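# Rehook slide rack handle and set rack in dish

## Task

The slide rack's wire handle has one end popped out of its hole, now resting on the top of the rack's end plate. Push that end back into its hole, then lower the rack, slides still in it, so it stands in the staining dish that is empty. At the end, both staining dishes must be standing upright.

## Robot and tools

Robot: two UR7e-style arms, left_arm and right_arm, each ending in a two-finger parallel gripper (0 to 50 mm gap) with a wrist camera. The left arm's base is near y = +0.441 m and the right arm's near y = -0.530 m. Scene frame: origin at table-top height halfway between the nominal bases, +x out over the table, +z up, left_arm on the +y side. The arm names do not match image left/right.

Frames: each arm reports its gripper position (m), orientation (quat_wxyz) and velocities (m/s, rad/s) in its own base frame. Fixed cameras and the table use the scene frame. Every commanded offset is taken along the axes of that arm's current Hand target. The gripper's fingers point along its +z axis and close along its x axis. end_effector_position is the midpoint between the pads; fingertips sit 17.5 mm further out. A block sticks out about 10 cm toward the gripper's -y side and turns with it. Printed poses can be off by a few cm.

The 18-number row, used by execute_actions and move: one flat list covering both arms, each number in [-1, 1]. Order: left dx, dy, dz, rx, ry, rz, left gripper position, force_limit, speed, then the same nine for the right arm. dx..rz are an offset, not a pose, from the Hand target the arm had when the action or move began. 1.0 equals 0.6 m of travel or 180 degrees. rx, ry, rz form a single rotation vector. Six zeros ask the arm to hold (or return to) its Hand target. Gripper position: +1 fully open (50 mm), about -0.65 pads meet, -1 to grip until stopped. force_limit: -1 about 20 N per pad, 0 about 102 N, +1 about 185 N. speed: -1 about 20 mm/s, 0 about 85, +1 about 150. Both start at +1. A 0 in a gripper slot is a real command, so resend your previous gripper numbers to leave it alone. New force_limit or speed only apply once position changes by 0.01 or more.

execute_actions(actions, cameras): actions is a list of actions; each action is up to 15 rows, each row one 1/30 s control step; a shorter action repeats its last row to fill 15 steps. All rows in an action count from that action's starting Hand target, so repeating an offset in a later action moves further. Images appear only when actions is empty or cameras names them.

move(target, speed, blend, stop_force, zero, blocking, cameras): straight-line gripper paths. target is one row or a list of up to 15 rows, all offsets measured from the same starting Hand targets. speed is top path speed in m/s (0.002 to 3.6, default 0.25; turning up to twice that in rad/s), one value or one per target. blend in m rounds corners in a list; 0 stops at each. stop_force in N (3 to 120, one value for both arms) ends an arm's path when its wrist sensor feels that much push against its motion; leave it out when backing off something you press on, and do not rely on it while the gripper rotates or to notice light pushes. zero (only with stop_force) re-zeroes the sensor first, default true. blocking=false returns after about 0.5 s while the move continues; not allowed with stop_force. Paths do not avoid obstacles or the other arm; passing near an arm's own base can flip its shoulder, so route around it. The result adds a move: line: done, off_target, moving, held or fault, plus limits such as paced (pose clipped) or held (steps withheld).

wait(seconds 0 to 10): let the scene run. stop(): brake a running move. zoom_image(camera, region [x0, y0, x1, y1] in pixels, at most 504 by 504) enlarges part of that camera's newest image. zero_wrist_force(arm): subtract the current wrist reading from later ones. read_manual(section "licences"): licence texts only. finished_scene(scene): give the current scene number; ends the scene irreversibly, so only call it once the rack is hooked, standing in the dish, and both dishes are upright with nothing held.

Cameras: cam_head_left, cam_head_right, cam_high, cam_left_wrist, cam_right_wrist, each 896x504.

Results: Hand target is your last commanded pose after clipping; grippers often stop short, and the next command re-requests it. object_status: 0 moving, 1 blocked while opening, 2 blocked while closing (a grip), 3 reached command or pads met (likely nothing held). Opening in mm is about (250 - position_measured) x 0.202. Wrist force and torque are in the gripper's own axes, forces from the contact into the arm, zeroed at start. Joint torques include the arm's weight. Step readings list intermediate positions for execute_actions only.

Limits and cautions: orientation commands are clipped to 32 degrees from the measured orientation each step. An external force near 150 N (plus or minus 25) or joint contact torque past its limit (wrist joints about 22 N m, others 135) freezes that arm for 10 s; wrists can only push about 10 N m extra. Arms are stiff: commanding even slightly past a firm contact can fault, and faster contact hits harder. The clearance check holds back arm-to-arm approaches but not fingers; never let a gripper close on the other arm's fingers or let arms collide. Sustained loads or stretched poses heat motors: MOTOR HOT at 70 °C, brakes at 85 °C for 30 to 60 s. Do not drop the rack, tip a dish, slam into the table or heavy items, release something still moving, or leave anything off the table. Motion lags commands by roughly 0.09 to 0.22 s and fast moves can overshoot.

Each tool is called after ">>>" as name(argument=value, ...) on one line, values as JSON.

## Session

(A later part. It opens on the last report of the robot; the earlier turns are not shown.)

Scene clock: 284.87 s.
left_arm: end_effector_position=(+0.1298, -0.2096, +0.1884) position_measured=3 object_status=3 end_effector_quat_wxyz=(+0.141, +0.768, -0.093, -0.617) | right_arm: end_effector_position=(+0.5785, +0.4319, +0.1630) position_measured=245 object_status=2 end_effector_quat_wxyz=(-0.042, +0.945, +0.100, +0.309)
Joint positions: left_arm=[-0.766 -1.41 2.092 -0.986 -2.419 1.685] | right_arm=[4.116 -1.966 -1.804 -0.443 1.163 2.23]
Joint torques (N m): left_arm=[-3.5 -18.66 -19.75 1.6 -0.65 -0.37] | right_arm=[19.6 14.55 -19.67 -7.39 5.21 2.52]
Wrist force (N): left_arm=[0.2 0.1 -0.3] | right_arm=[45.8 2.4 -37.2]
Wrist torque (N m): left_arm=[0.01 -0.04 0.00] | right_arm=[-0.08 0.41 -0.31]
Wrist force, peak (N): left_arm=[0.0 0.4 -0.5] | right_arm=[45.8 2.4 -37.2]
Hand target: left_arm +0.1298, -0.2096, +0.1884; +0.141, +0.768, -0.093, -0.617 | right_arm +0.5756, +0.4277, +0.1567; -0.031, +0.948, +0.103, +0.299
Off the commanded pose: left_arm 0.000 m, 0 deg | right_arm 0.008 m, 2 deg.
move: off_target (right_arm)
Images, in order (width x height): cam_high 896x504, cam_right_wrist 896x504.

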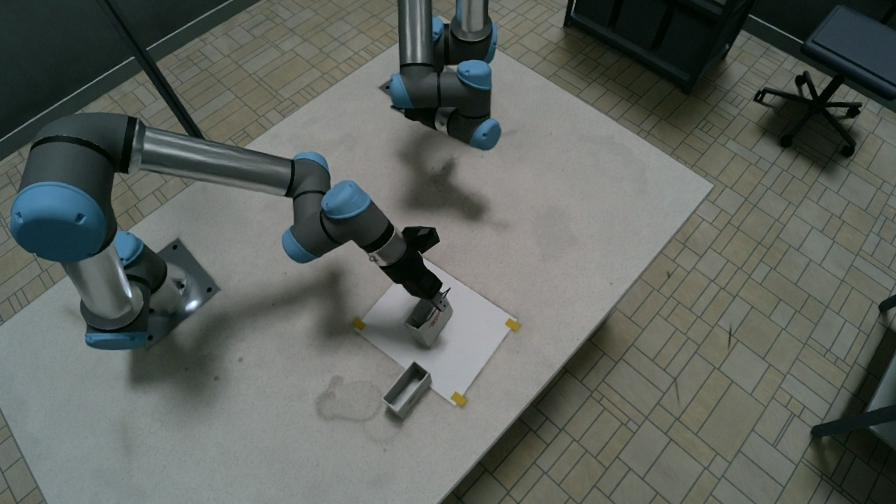

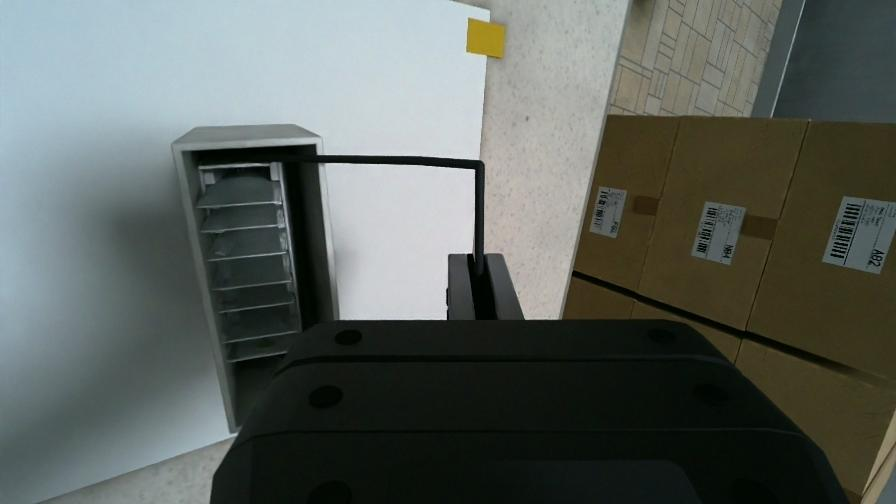

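>>> move(target=[0,0,0,0,0,0,1,1,1, 0.0123,-0.0015,-0.0284,0,0,0,-1,-0.4,-0.5], speed=0.15, cameras=["cam_right_wrist","cam_high"])

>>> zoom_image(camera="cam_right_wrist", region=[150, 60, 550, 330])

>>> zoom_image(camera="cam_high", region=[380, 260, 500, 380])

Scene clock: 289.03 s.
left_arm: end_effector_position=(+0.1298, -0.2096, +0.1884) position_measured=3 object_status=3 end_effector_quat_wxyz=(+0.141, +0.768, -0.093, -0.617) | right_arm: end_effector_position=(+0.5718, +0.4278, +0.1748) position_measured=245 object_status=2 end_effector_quat_wxyz=(-0.030, +0.948, +0.103, +0.299)
Joint positions: left_arm=[-0.766 -1.41 2.092 -0.986 -2.419 1.685] | right_arm=[4.122 -1.935 -1.794 -0.518 1.16 2.236]
Joint torques (N m): left_arm=[-4.53 -18.93 -20.31 1.69 -0.54 -0.51] | right_arm=[12.88 54.3 31.87 1.77 -2.61 2.33]
Wrist force (N): left_arm=[0.0 0.1 -0.3] | right_arm=[-1.4 1.6 0.1]
Wrist torque (N m): left_arm=[0.02 0.00 0.00] | right_arm=[0.18 0.31 -0.17]
Wrist force, peak (N): left_arm=[0.2 0.5 -0.4] | right_arm=[47.4 1.6 -38.6]
Hand target: left_arm +0.1298, -0.2096, +0.1884; +0.141, +0.768, -0.093, -0.617 | right_arm +0.5717, +0.4278, +0.1749; -0.031, +0.948, +0.103, +0.299
Off the commanded pose: left_arm 0.000 m, 0 deg | right_arm 0.000 m, 0 deg.
move: done
Images, in order (width x height): cam_high 896x504, cam_right_wrist 896x504.

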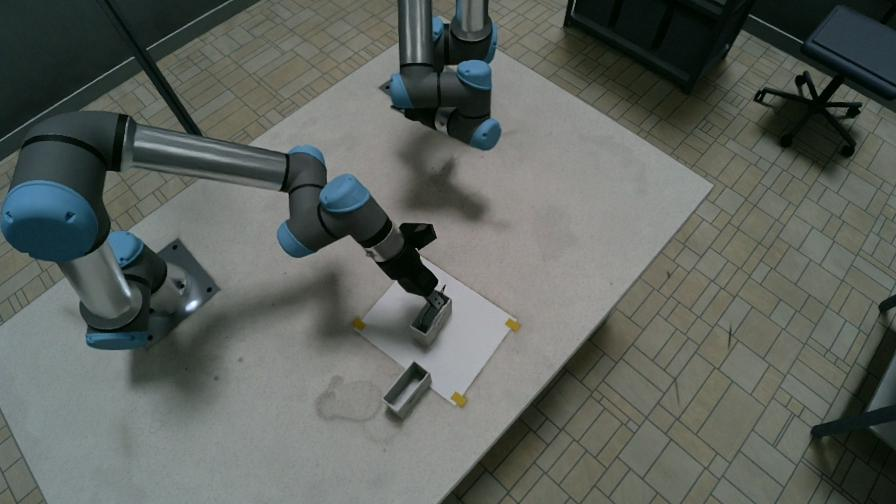

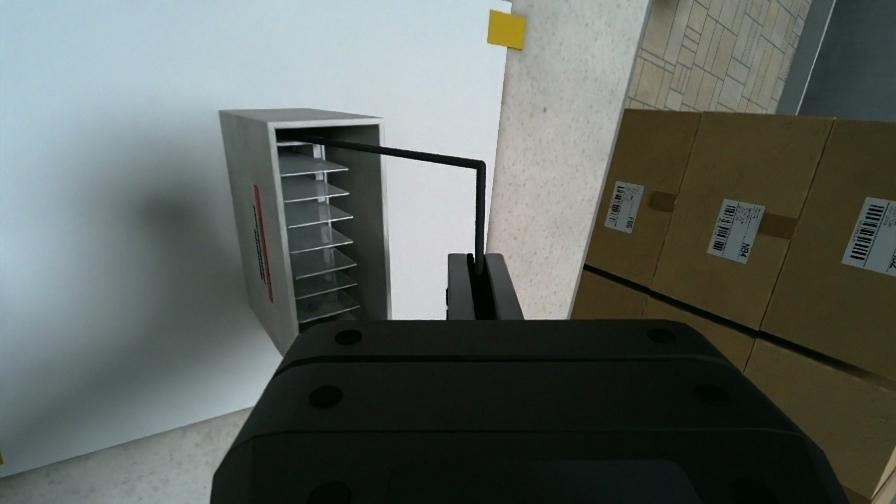

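Scaled by 1.260 from the camera's 896x504 image, which has a finer 1280x720 frame.

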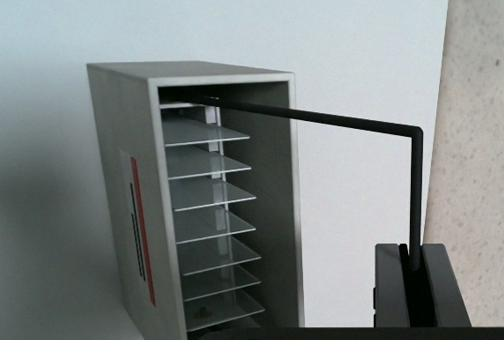

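Scaled by 4.200 from the camera's 896x504 image, which has a finer 1280x720 frame.

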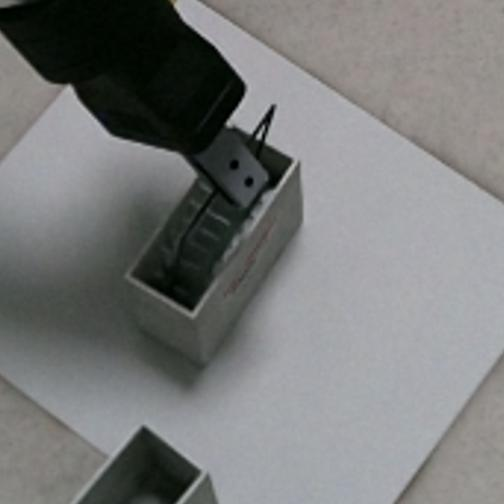

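>>> move(target=[0,0,0,0,0,0,1,1,1, 0.0287,0,-0.041,0,0,0,-1,-0.4,-0.5], speed=0.06, cameras=["cam_right_wrist","cam_high"])

>>> zoom_image(camera="cam_right_wrist", region=[200, 90, 400, 330])

>>> zoom_image(camera="cam_high", region=[390, 270, 470, 360])

Scene clock: 292.50 s.
left_arm: end_effector_position=(+0.1298, -0.2096, +0.1884) position_measured=3 object_status=3 end_effector_quat_wxyz=(+0.141, +0.768, -0.093, -0.617) | right_arm: end_effector_position=(+0.5717, +0.4279, +0.2048) position_measured=245 object_status=2 end_effector_quat_wxyz=(-0.030, +0.948, +0.103, +0.299)
Joint positions: left_arm=[-0.766 -1.41 2.092 -0.986 -2.419 1.685] | right_arm=[4.122 -1.898 -1.758 -0.592 1.16 2.236]
Joint torques (N m): left_arm=[-4.58 -18.9 -20.92 1.54 -0.64 -0.42] | right_arm=[13.23 54.72 33.02 1.84 -2.41 2.46]
Wrist force (N): left_arm=[0.0 0.0 0.0] | right_arm=[-1.5 1.4 0.6]
Wrist torque (N m): left_arm=[0.00 -0.01 0.00] | right_arm=[0.17 0.35 -0.19]
Wrist force, peak (N): left_arm=[0.0 0.4 -0.5] | right_arm=[-1.7 1.7 0.9]
Hand target: left_arm +0.1298, -0.2096, +0.1884; +0.141, +0.768, -0.093, -0.617 | right_arm +0.5717, +0.4279, +0.2050; -0.031, +0.948, +0.103, +0.299
Off the commanded pose: left_arm 0.000 m, 0 deg | right_arm 0.000 m, 0 deg.
move: done
Images, in order (width x height): cam_high 896x504, cam_right_wrist 896x504.

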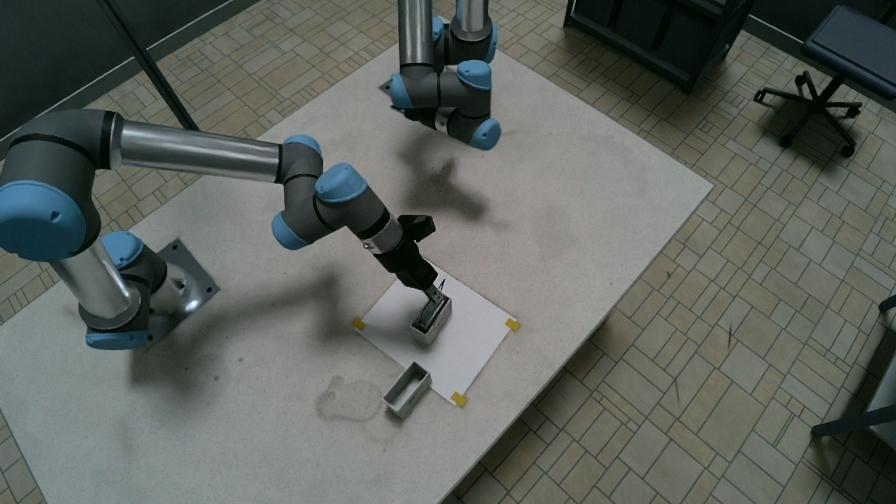

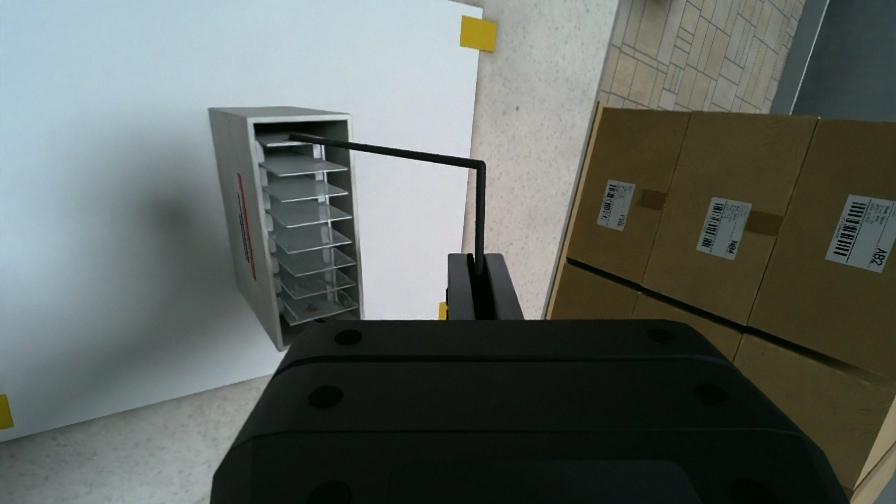

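Scaled by 2.100 from the camera's 896x504 image, which has a finer 1280x720 frame.

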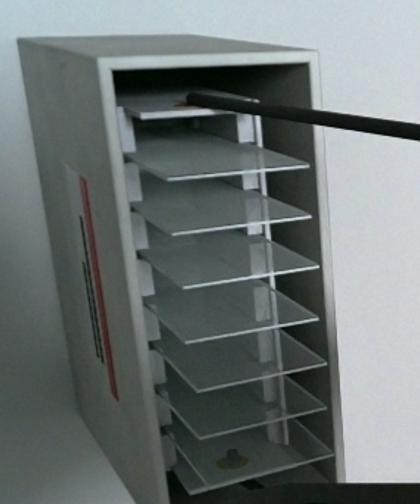

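Scaled by 5.600 from the camera's 896x504 image, which has a finer 1280x720 frame.

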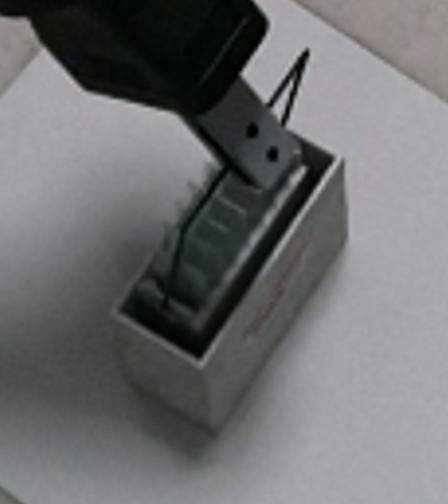

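>>> move(target=[0,0,0,0,0,0,1,1,1, 0.0669,0,-0.0956,0,0,0,-1,-0.4,-0.5], speed=0.1, cameras=["cam_right_wrist","cam_high"])

>>> zoom_image(camera="cam_right_wrist", region=[150, 80, 400, 330])

>>> zoom_image(camera="cam_high", region=[380, 260, 500, 380])

Scene clock: 296.50 s.
left_arm: end_effector_position=(+0.1298, -0.2096, +0.1884) position_measured=3 object_status=3 end_effector_quat_wxyz=(+0.141, +0.768, -0.093, -0.617) | right_arm: end_effector_position=(+0.5716, +0.4282, +0.2749) position_measured=245 object_status=2 end_effector_quat_wxyz=(-0.031, +0.948, +0.103, +0.299)
Joint positions: left_arm=[-0.766 -1.41 2.092 -0.986 -2.419 1.685] | right_arm=[4.123 -1.829 -1.653 -0.765 1.16 2.236]
Joint torques (N m): left_arm=[-4.73 -18.04 -20.62 1.52 -0.7 -0.35] | right_arm=[13.38 52.19 34.85 1.5 -1.16 2.4]
Wrist force (N): left_arm=[0.3 0.1 -0.1] | right_arm=[-1.4 1.9 0.7]
Wrist torque (N m): left_arm=[0.02 -0.04 -0.01] | right_arm=[0.24 0.30 -0.18]
Wrist force, peak (N): left_arm=[0.5 0.0 -0.5] | right_arm=[-2.0 1.7 1.4]
Hand target: left_arm +0.1298, -0.2096, +0.1884; +0.141, +0.768, -0.093, -0.617 | right_arm +0.5716, +0.4282, +0.2750; -0.031, +0.948, +0.103, +0.299
Off the commanded pose: left_arm 0.000 m, 0 deg | right_arm 0.000 m, 0 deg.
move: done
Images, in order (width x height): cam_high 896x504, cam_right_wrist 896x504.

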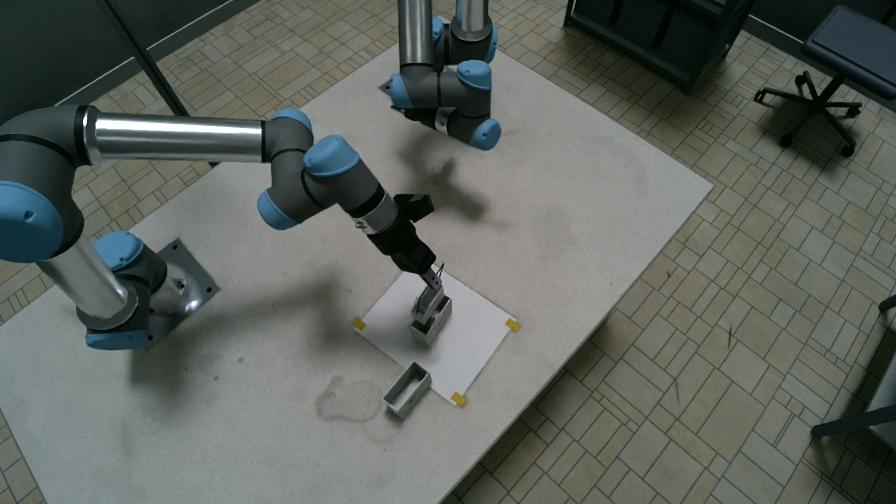

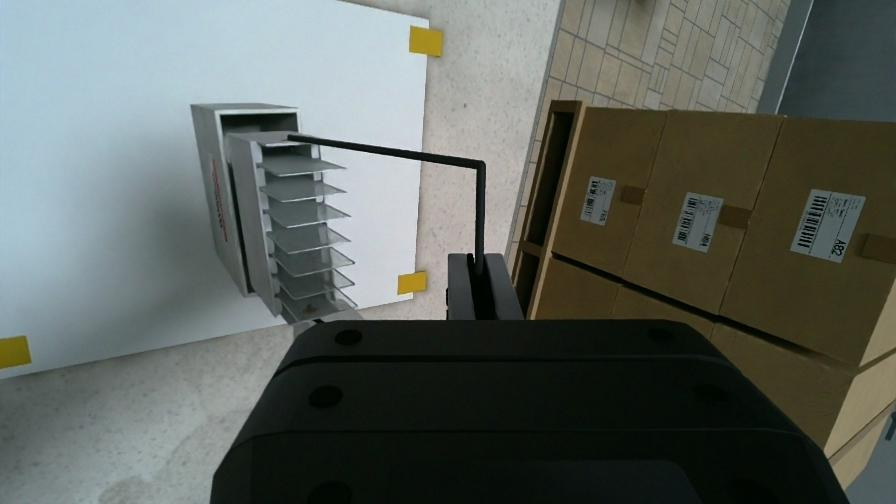

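Scaled by 2.016 from the camera's 896x504 image, which has a finer 1280x720 frame.

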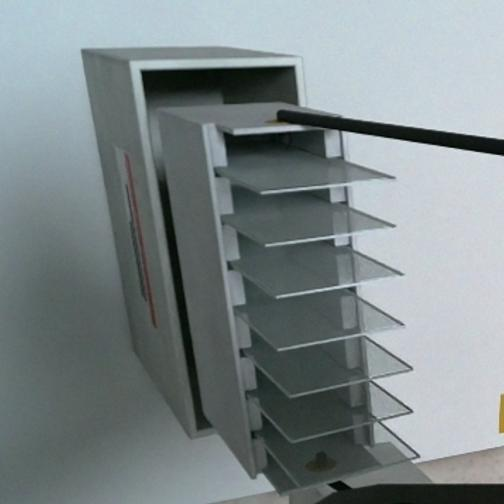

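Scaled by 4.200 from the camera's 896x504 image, which has a finer 1280x720 frame.

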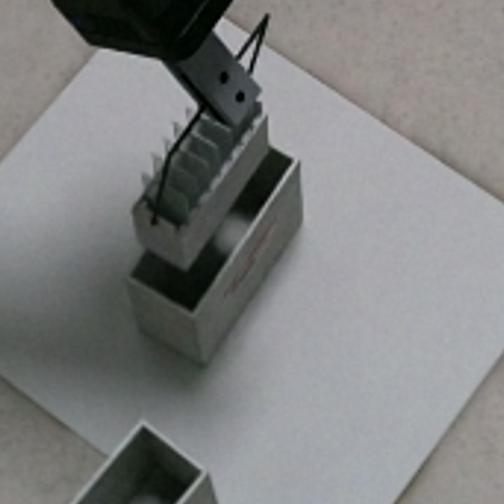

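>>> move(target=[0,0,0,0,0,0,1,1,1, 0.0662,0.2828,0.0473,-0.0175,-0.0001,0.025,-1,-0.4,-0.5], speed=0.13, cameras=["cam_right_wrist","cam_high"])

>>> zoom_image(camera="cam_right_wrist", region=[150, 80, 400, 330])

>>> zoom_image(camera="cam_high", region=[350, 310, 470, 430])

Scene clock: 318.20 s.
left_arm: end_effector_position=(+0.1298, -0.2096, +0.1884) position_measured=3 object_status=3 end_effector_quat_wxyz=(+0.141, +0.768, -0.093, -0.617) | right_arm: end_effector_position=(+0.6555, +0.2730, +0.2752) position_measured=245 object_status=2 end_effector_quat_wxyz=(-0.016, +0.952, +0.058, +0.300)
Joint positions: left_arm=[-0.766 -1.41 2.092 -0.986 -2.419 1.685] | right_arm=[3.845 -1.808 -1.694 -0.683 1.246 2.065]
Joint torques (N m): left_arm=[-5.33 -18.25 -20.57 1.53 -0.58 -0.41] | right_arm=[-11.91 24.43 35.18 6.63 0.81 -2.75]
Wrist force (N): left_arm=[0.1 0.0 -0.2] | right_arm=[-1.5 1.7 0.7]
Wrist torque (N m): left_arm=[-0.01 -0.02 0.00] | right_arm=[0.19 0.30 -0.03]
Wrist force, peak (N): left_arm=[0.4 0.2 -0.5] | right_arm=[-1.2 2.9 0.7]
Hand target: left_arm +0.1298, -0.2096, +0.1884; +0.141, +0.768, -0.093, -0.617 | right_arm +0.6556, +0.2729, +0.2752; -0.016, +0.952, +0.058, +0.300
Off the commanded pose: left_arm 0.000 m, 0 deg | right_arm 0.000 m, 0 deg.
move: done
Images, in order (width x height): cam_high 896x504, cam_right_wrist 896x504.

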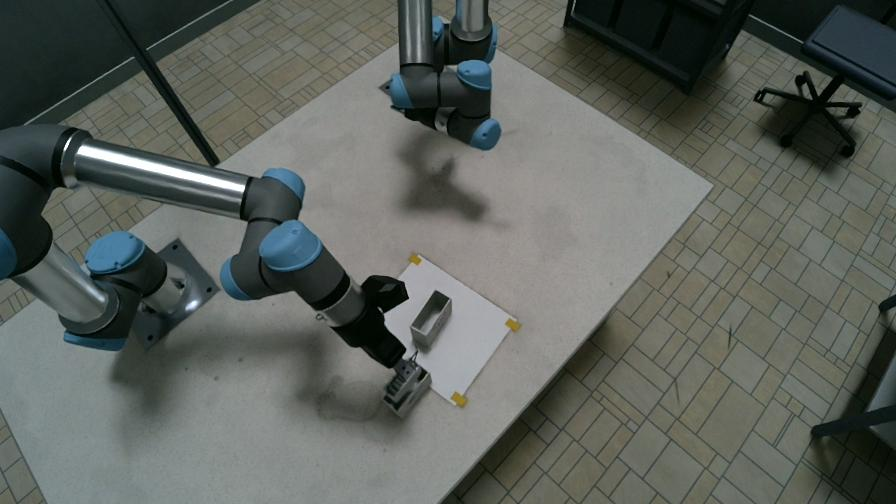

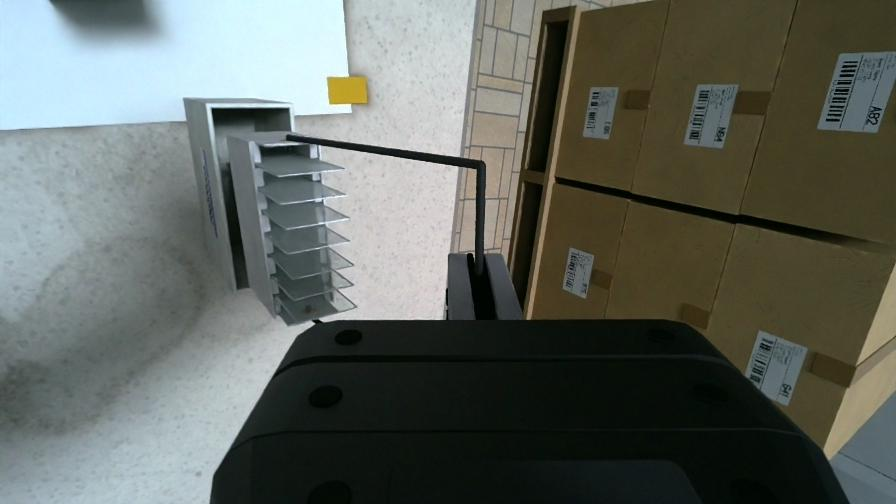

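Scaled by 2.016 from the camera's 896x504 image, which has a finer 1280x720 frame.

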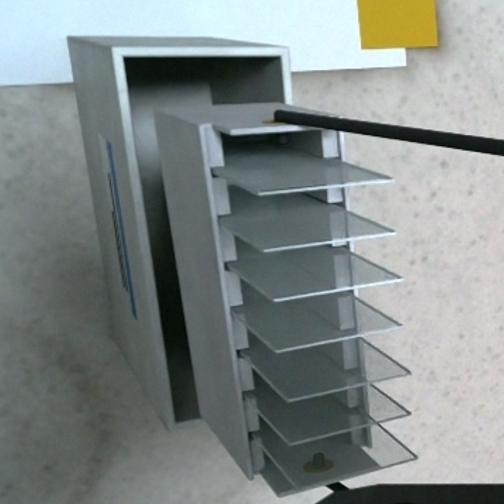

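Scaled by 4.200 from the camera's 896x504 image, which has a finer 1280x720 frame.

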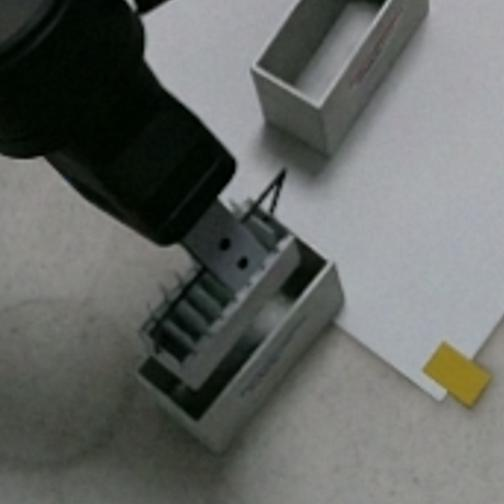

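>>> move(target=[[0,0,0,0,0,0,1,1,1, 0.0048,0.0052,0.0033,0,0,0,-1,-0.4,-0.5],[0,0,0,0,0,0,1,1,1, -0.0235,0.005,0.0438,0,0,0,-1,-0.4,-0.5]], speed=0.06, stop_force=5, cameras=["cam_right_wrist","cam_high"])

>>> zoom_image(camera="cam_right_wrist", region=[150, 80, 400, 330])

>>> zoom_image(camera="cam_high", region=[360, 320, 450, 430])

Scene clock: 327.40 s.
left_arm: end_effector_position=(+0.1298, -0.2096, +0.1884) position_measured=3 object_status=3 end_effector_quat_wxyz=(+0.141, +0.768, -0.093, -0.617) | right_arm: end_effector_position=(+0.6595, +0.2702, +0.2456) position_measured=245 object_status=2 end_effector_quat_wxyz=(-0.016, +0.952, +0.058, +0.300)
Joint positions: left_arm=[-0.766 -1.41 2.092 -0.986 -2.419 1.685] | right_arm=[3.837 -1.841 -1.734 -0.608 1.251 2.058]
Joint torques (N m): left_arm=[-4.44 -18.07 -21.01 1.6 -0.59 -0.34] | right_arm=[-12.75 24.82 18.14 6.73 0.76 -2.48]
Wrist force (N): left_arm=[-0.2 0.3 -0.1] | right_arm=[-1.6 1.4 0.5]
Wrist torque (N m): left_arm=[0.03 0.04 0.00] | right_arm=[0.14 0.33 -0.04]
Wrist force, peak (N): left_arm=[0.1 -0.1 -0.6] | right_arm=[-1.9 1.6 1.1]
Hand target: left_arm +0.1298, -0.2096, +0.1884; +0.141, +0.768, -0.093, -0.617 | right_arm +0.6595, +0.2702, +0.2456; -0.016, +0.952, +0.058, +0.300
Off the commanded pose: left_arm 0.000 m, 0 deg | right_arm 0.000 m, 0 deg.
move: done
Images, in order (width x height): cam_high 896x504, cam_right_wrist 896x504.

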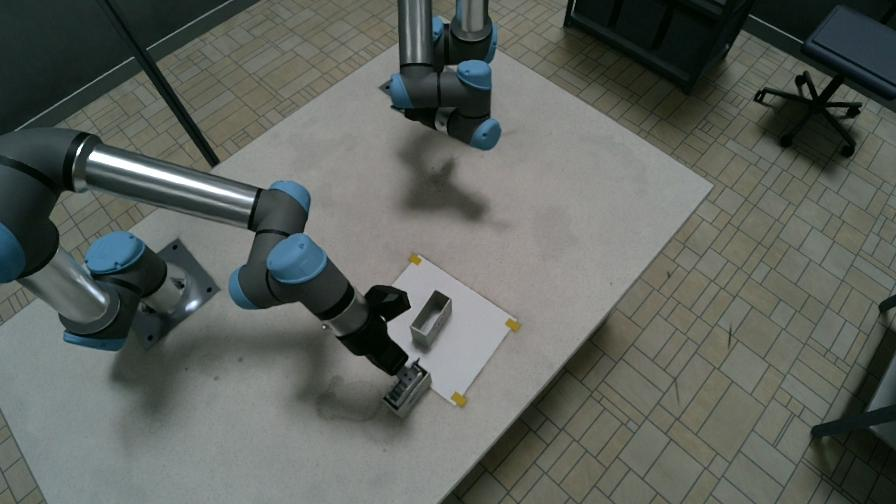

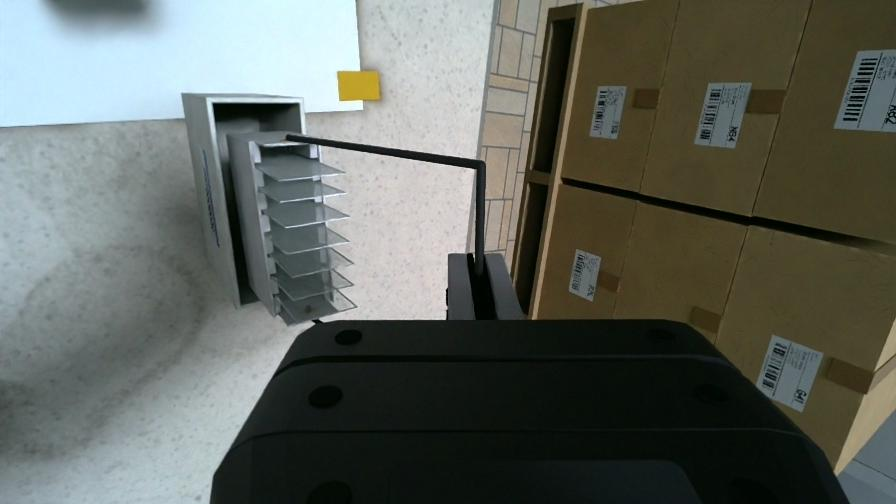

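Scaled by 2.016 from the camera's 896x504 image, which has a finer 1280x720 frame.

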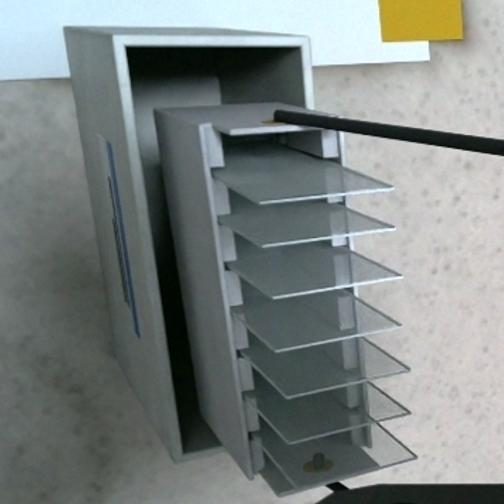

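Scaled by 4.582 from the camera's 896x504 image, which has a finer 1280x720 frame.

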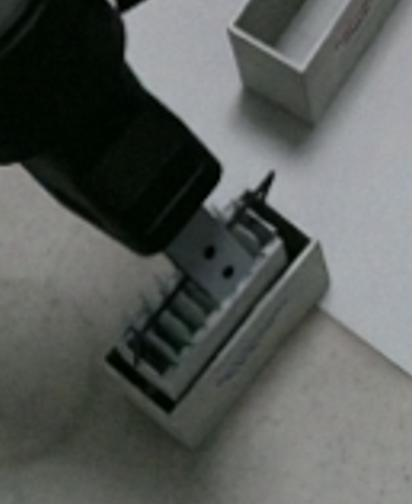

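>>> move(target=[0,0,0,0,0,0,1,1,1, -0.0636,-0.0005,0.091,0,0,0,-1,-0.4,-0.5], speed=0.08, stop_force=5)

>>> move(target=[0,0,0,0,0,0,1,1,1, -0.0096,0,0.0137,0,0,0,-1,-0.4,-0.5], speed=0.015, stop_force=3, cameras=["cam_right_wrist","cam_high"])

>>> zoom_image(camera="cam_right_wrist", region=[180, 80, 430, 330])

>>> zoom_image(camera="cam_high", region=[360, 330, 450, 430])

Scene clock: 332.53 s.
left_arm: end_effector_position=(+0.1298, -0.2096, +0.1884) position_measured=3 object_status=3 end_effector_quat_wxyz=(+0.141, +0.768, -0.093, -0.617) | right_arm: end_effector_position=(+0.6595, +0.2703, +0.1789) position_measured=245 object_status=2 end_effector_quat_wxyz=(-0.016, +0.952, +0.058, +0.300)
Joint positions: left_arm=[-0.766 -1.41 2.092 -0.986 -2.419 1.685] | right_arm=[3.837 -1.92 -1.821 -0.442 1.251 2.058]
Joint torques (N m): left_arm=[-5.04 -18.14 -20.13 1.48 -0.65 -0.47] | right_arm=[2.5 26.8 16.58 6.77 -1.22 -2.47]
Wrist force (N): left_arm=[-0.1 -0.1 -0.1] | right_arm=[-1.5 1.6 0.3]
Wrist torque (N m): left_arm=[-0.01 0.01 0.00] | right_arm=[0.18 0.31 -0.04]
Wrist force, peak (N): left_arm=[-0.1 0.6 -0.4] | right_arm=[-1.8 1.8 1.0]
Hand target: left_arm +0.1298, -0.2096, +0.1884; +0.141, +0.768, -0.093, -0.617 | right_arm +0.6595, +0.2703, +0.1789; -0.016, +0.952, +0.058, +0.300
Off the commanded pose: left_arm 0.000 m, 0 deg | right_arm 0.000 m, 0 deg.
move: done

Scene clock: 334.00 s.
left_arm: end_effector_position=(+0.1298, -0.2096, +0.1884) position_measured=3 object_status=3 end_effector_quat_wxyz=(+0.141, +0.768, -0.093, -0.617) | right_arm: end_effector_position=(+0.6595, +0.2703, +0.1693) position_measured=245 object_status=2 end_effector_quat_wxyz=(-0.016, +0.952, +0.058, +0.300)
Joint positions: left_arm=[-0.766 -1.41 2.092 -0.986 -2.419 1.685] | right_arm=[3.837 -1.933 -1.831 -0.419 1.251 2.057]
Joint torques (N m): left_arm=[-4.84 -17.92 -21.04 1.46 -0.66 -0.33] | right_arm=[-5.61 50.7 29.16 0.85 -1.52 -2.47]
Wrist force (N): left_arm=[0.1 0.2 -0.4] | right_arm=[1.2 2.2 -2.5]
Wrist torque (N m): left_arm=[0.02 -0.02 0.00] | right_arm=[0.24 0.38 0.02]
Wrist force, peak (N): left_arm=[0.2 0.4 -0.3] | right_arm=[1.5 2.2 -2.7]
Hand target: left_arm +0.1298, -0.2096, +0.1884; +0.141, +0.768, -0.093, -0.617 | right_arm +0.6595, +0.2703, +0.1695; -0.016, +0.952, +0.058, +0.300 (not the last commanded pose)
Off the commanded pose: left_arm 0.000 m, 0 deg | right_arm 0.000 m, 0 deg.
move: contact (right_arm)
Images, in order (width x height): cam_high 896x504, cam_right_wrist 896x504.

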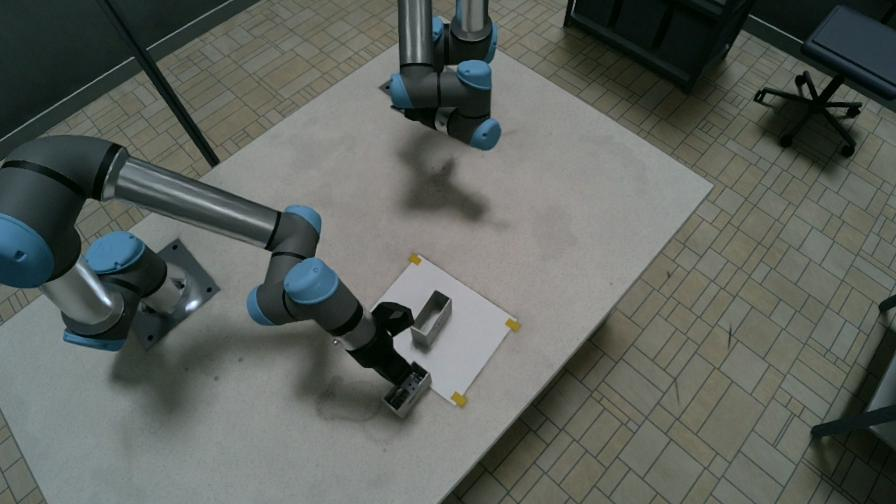

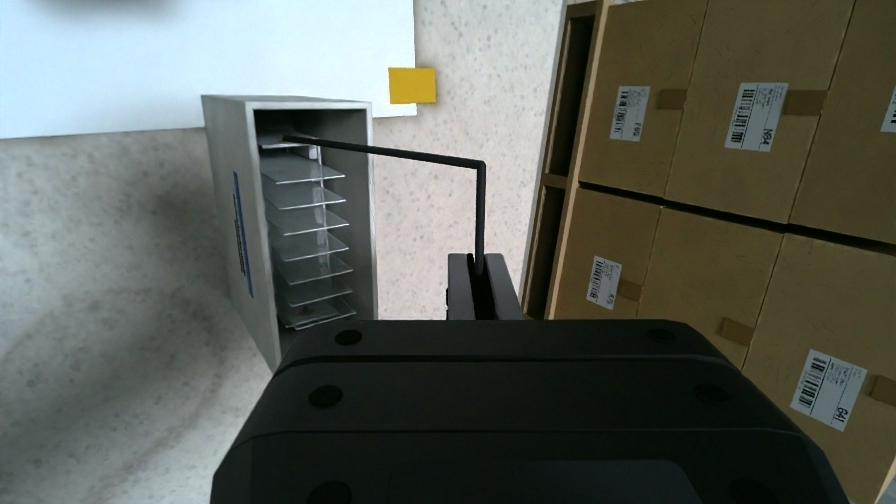

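Scaled by 2.016 from the camera's 896x504 image, which has a finer 1280x720 frame.

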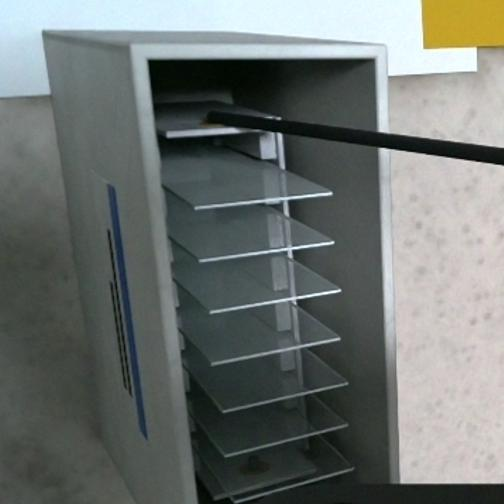

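Scaled by 5.040 from the camera's 896x504 image, which has a finer 1280x720 frame.

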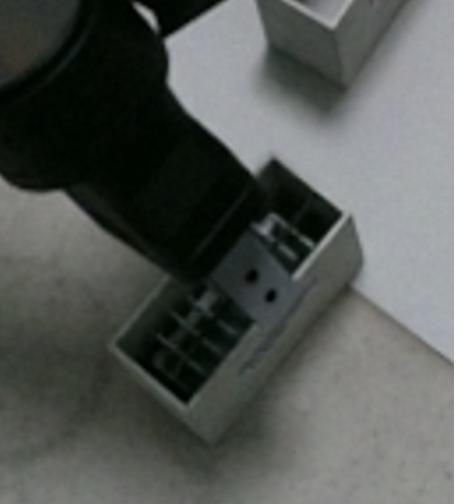

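>>> move(target=[0,0,0,0,0,0,1,1,1, 0.0014,0,-0.002,0,0,0,-1,-0.4,-0.5], speed=0.03)

>>> move(target=[[0,0,0,0,0,0,1,1,1, 0,0,-0.0002,0,0,0,0.3,-0.4,-0.8],[0,0,0,0,0,0,1,1,1, 0,0,-0.16,0,0,0,0.3,-0.4,-0.8]], speed=[0.05,0.2], cameras=["cam_right_wrist","cam_high","cam_head_left"])

>>> zoom_image(camera="cam_right_wrist", region=[250, 80, 600, 330])

>>> zoom_image(camera="cam_high", region=[360, 280, 480, 430])

Scene clock: 338.43 s.
left_arm: end_effector_position=(+0.1298, -0.2096, +0.1884) position_measured=3 object_status=3 end_effector_quat_wxyz=(+0.141, +0.768, -0.093, -0.617) | right_arm: end_effector_position=(+0.6595, +0.2703, +0.1709) position_measured=245 object_status=2 end_effector_quat_wxyz=(-0.016, +0.952, +0.058, +0.300)
Joint positions: left_arm=[-0.766 -1.41 2.092 -0.986 -2.419 1.685] | right_arm=[3.837 -1.931 -1.829 -0.422 1.251 2.057]
Joint torques (N m): left_arm=[-5.38 -17.62 -21.27 1.55 -0.56 -0.3] | right_arm=[-4.52 53.34 31.62 1.43 -1.67 -1.47]
Wrist force (N): left_arm=[0.0 0.2 -0.3] | right_arm=[-1.5 1.4 0.3]
Wrist torque (N m): left_arm=[0.03 -0.01 0.00] | right_arm=[0.15 0.31 -0.03]
Wrist force, peak (N): left_arm=[-0.3 0.1 -0.5] | right_arm=[1.3 2.1 -2.5]
Hand target: left_arm +0.1298, -0.2096, +0.1884; +0.141, +0.768, -0.093, -0.617 | right_arm +0.6595, +0.2703, +0.1709; -0.016, +0.952, +0.058, +0.300
Off the commanded pose: left_arm 0.000 m, 0 deg | right_arm 0.000 m, 0 deg.
move: done

Scene clock: 340.70 s.
left_arm: end_effector_position=(+0.1298, -0.2096, +0.1884) position_measured=3 object_status=3 end_effector_quat_wxyz=(+0.141, +0.768, -0.093, -0.617) | right_arm: end_effector_position=(+0.6049, +0.2640, +0.2495) position_measured=107 object_status=3 end_effector_quat_wxyz=(-0.016, +0.952, +0.058, +0.300)
Joint positions: left_arm=[-0.766 -1.41 2.092 -0.986 -2.419 1.685] | right_arm=[3.896 -1.717 -1.873 -0.611 1.221 2.112]
Joint torques (N m): left_arm=[-4.94 -17.43 -21.21 1.61 -0.62 -0.26] | right_arm=[13.67 45.83 17.17 1.69 -2.28 2.43]
Wrist force (N): left_arm=[0.2 0.2 0.1] | right_arm=[-1.0 1.4 -0.8]
Wrist torque (N m): left_arm=[0.03 -0.03 0.00] | right_arm=[0.15 0.33 -0.17]
Wrist force, peak (N): left_arm=[-0.1 0.5 -0.4] | right_arm=[-0.9 1.6 -1.9]
Hand target: left_arm +0.1298, -0.2096, +0.1884; +0.141, +0.768, -0.093, -0.617 | right_arm +0.6048, +0.2640, +0.2496; -0.016, +0.952, +0.058, +0.300
Off the commanded pose: left_arm 0.000 m, 0 deg | right_arm 0.000 m, 0 deg.
move: done
Images, in order (width x height): cam_head_left 896x504, cam_high 896x504, cam_right_wrist 896x504.

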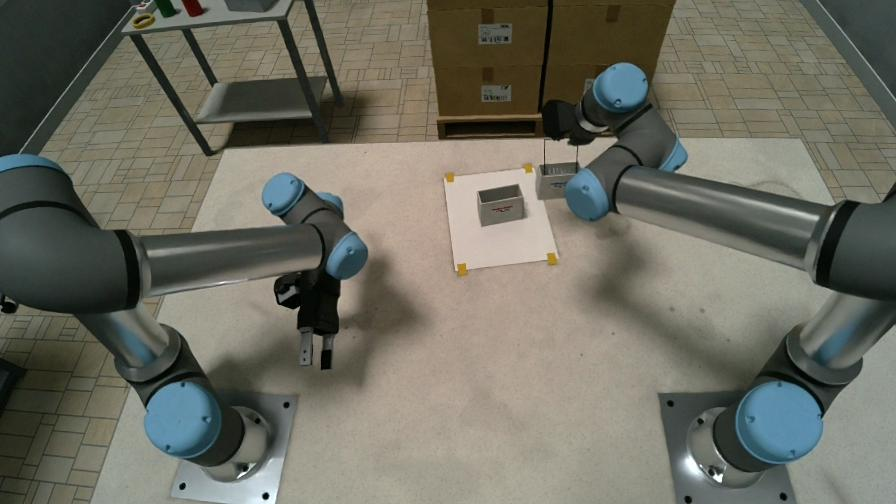

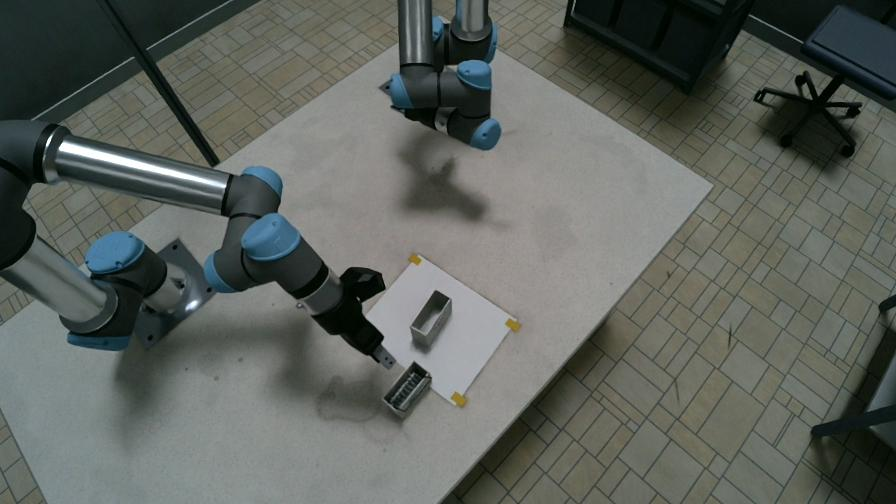

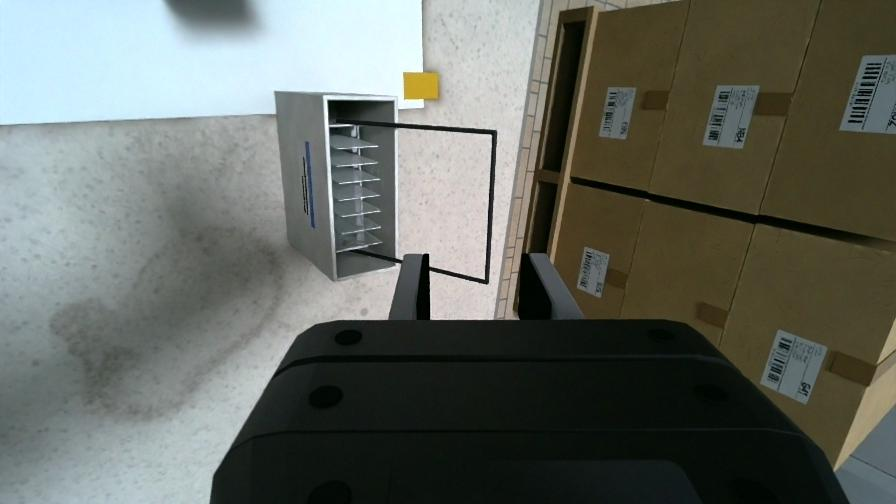

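Scaled by 1.440 from the camera's 896x504 image, which has a finer 1280x720 frame.

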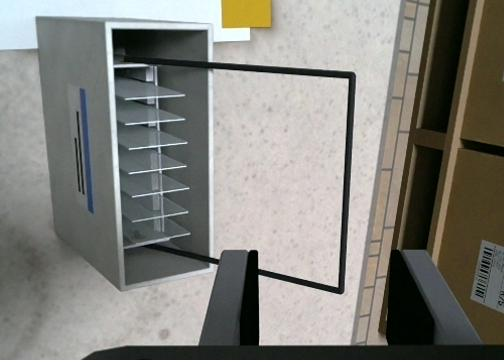

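Scaled by 3.360 from the camera's 896x504 image, which has a finer 1280x720 frame.

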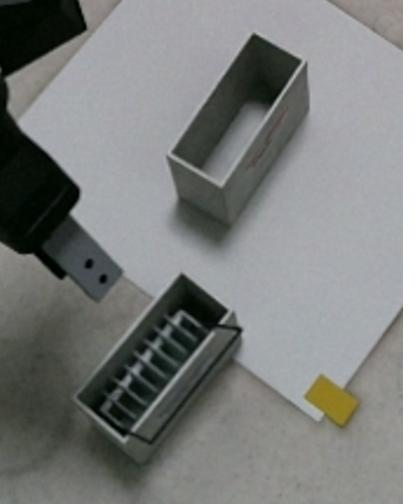

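>>> finished_scene(scene=2)

The scene is finished: the task was done.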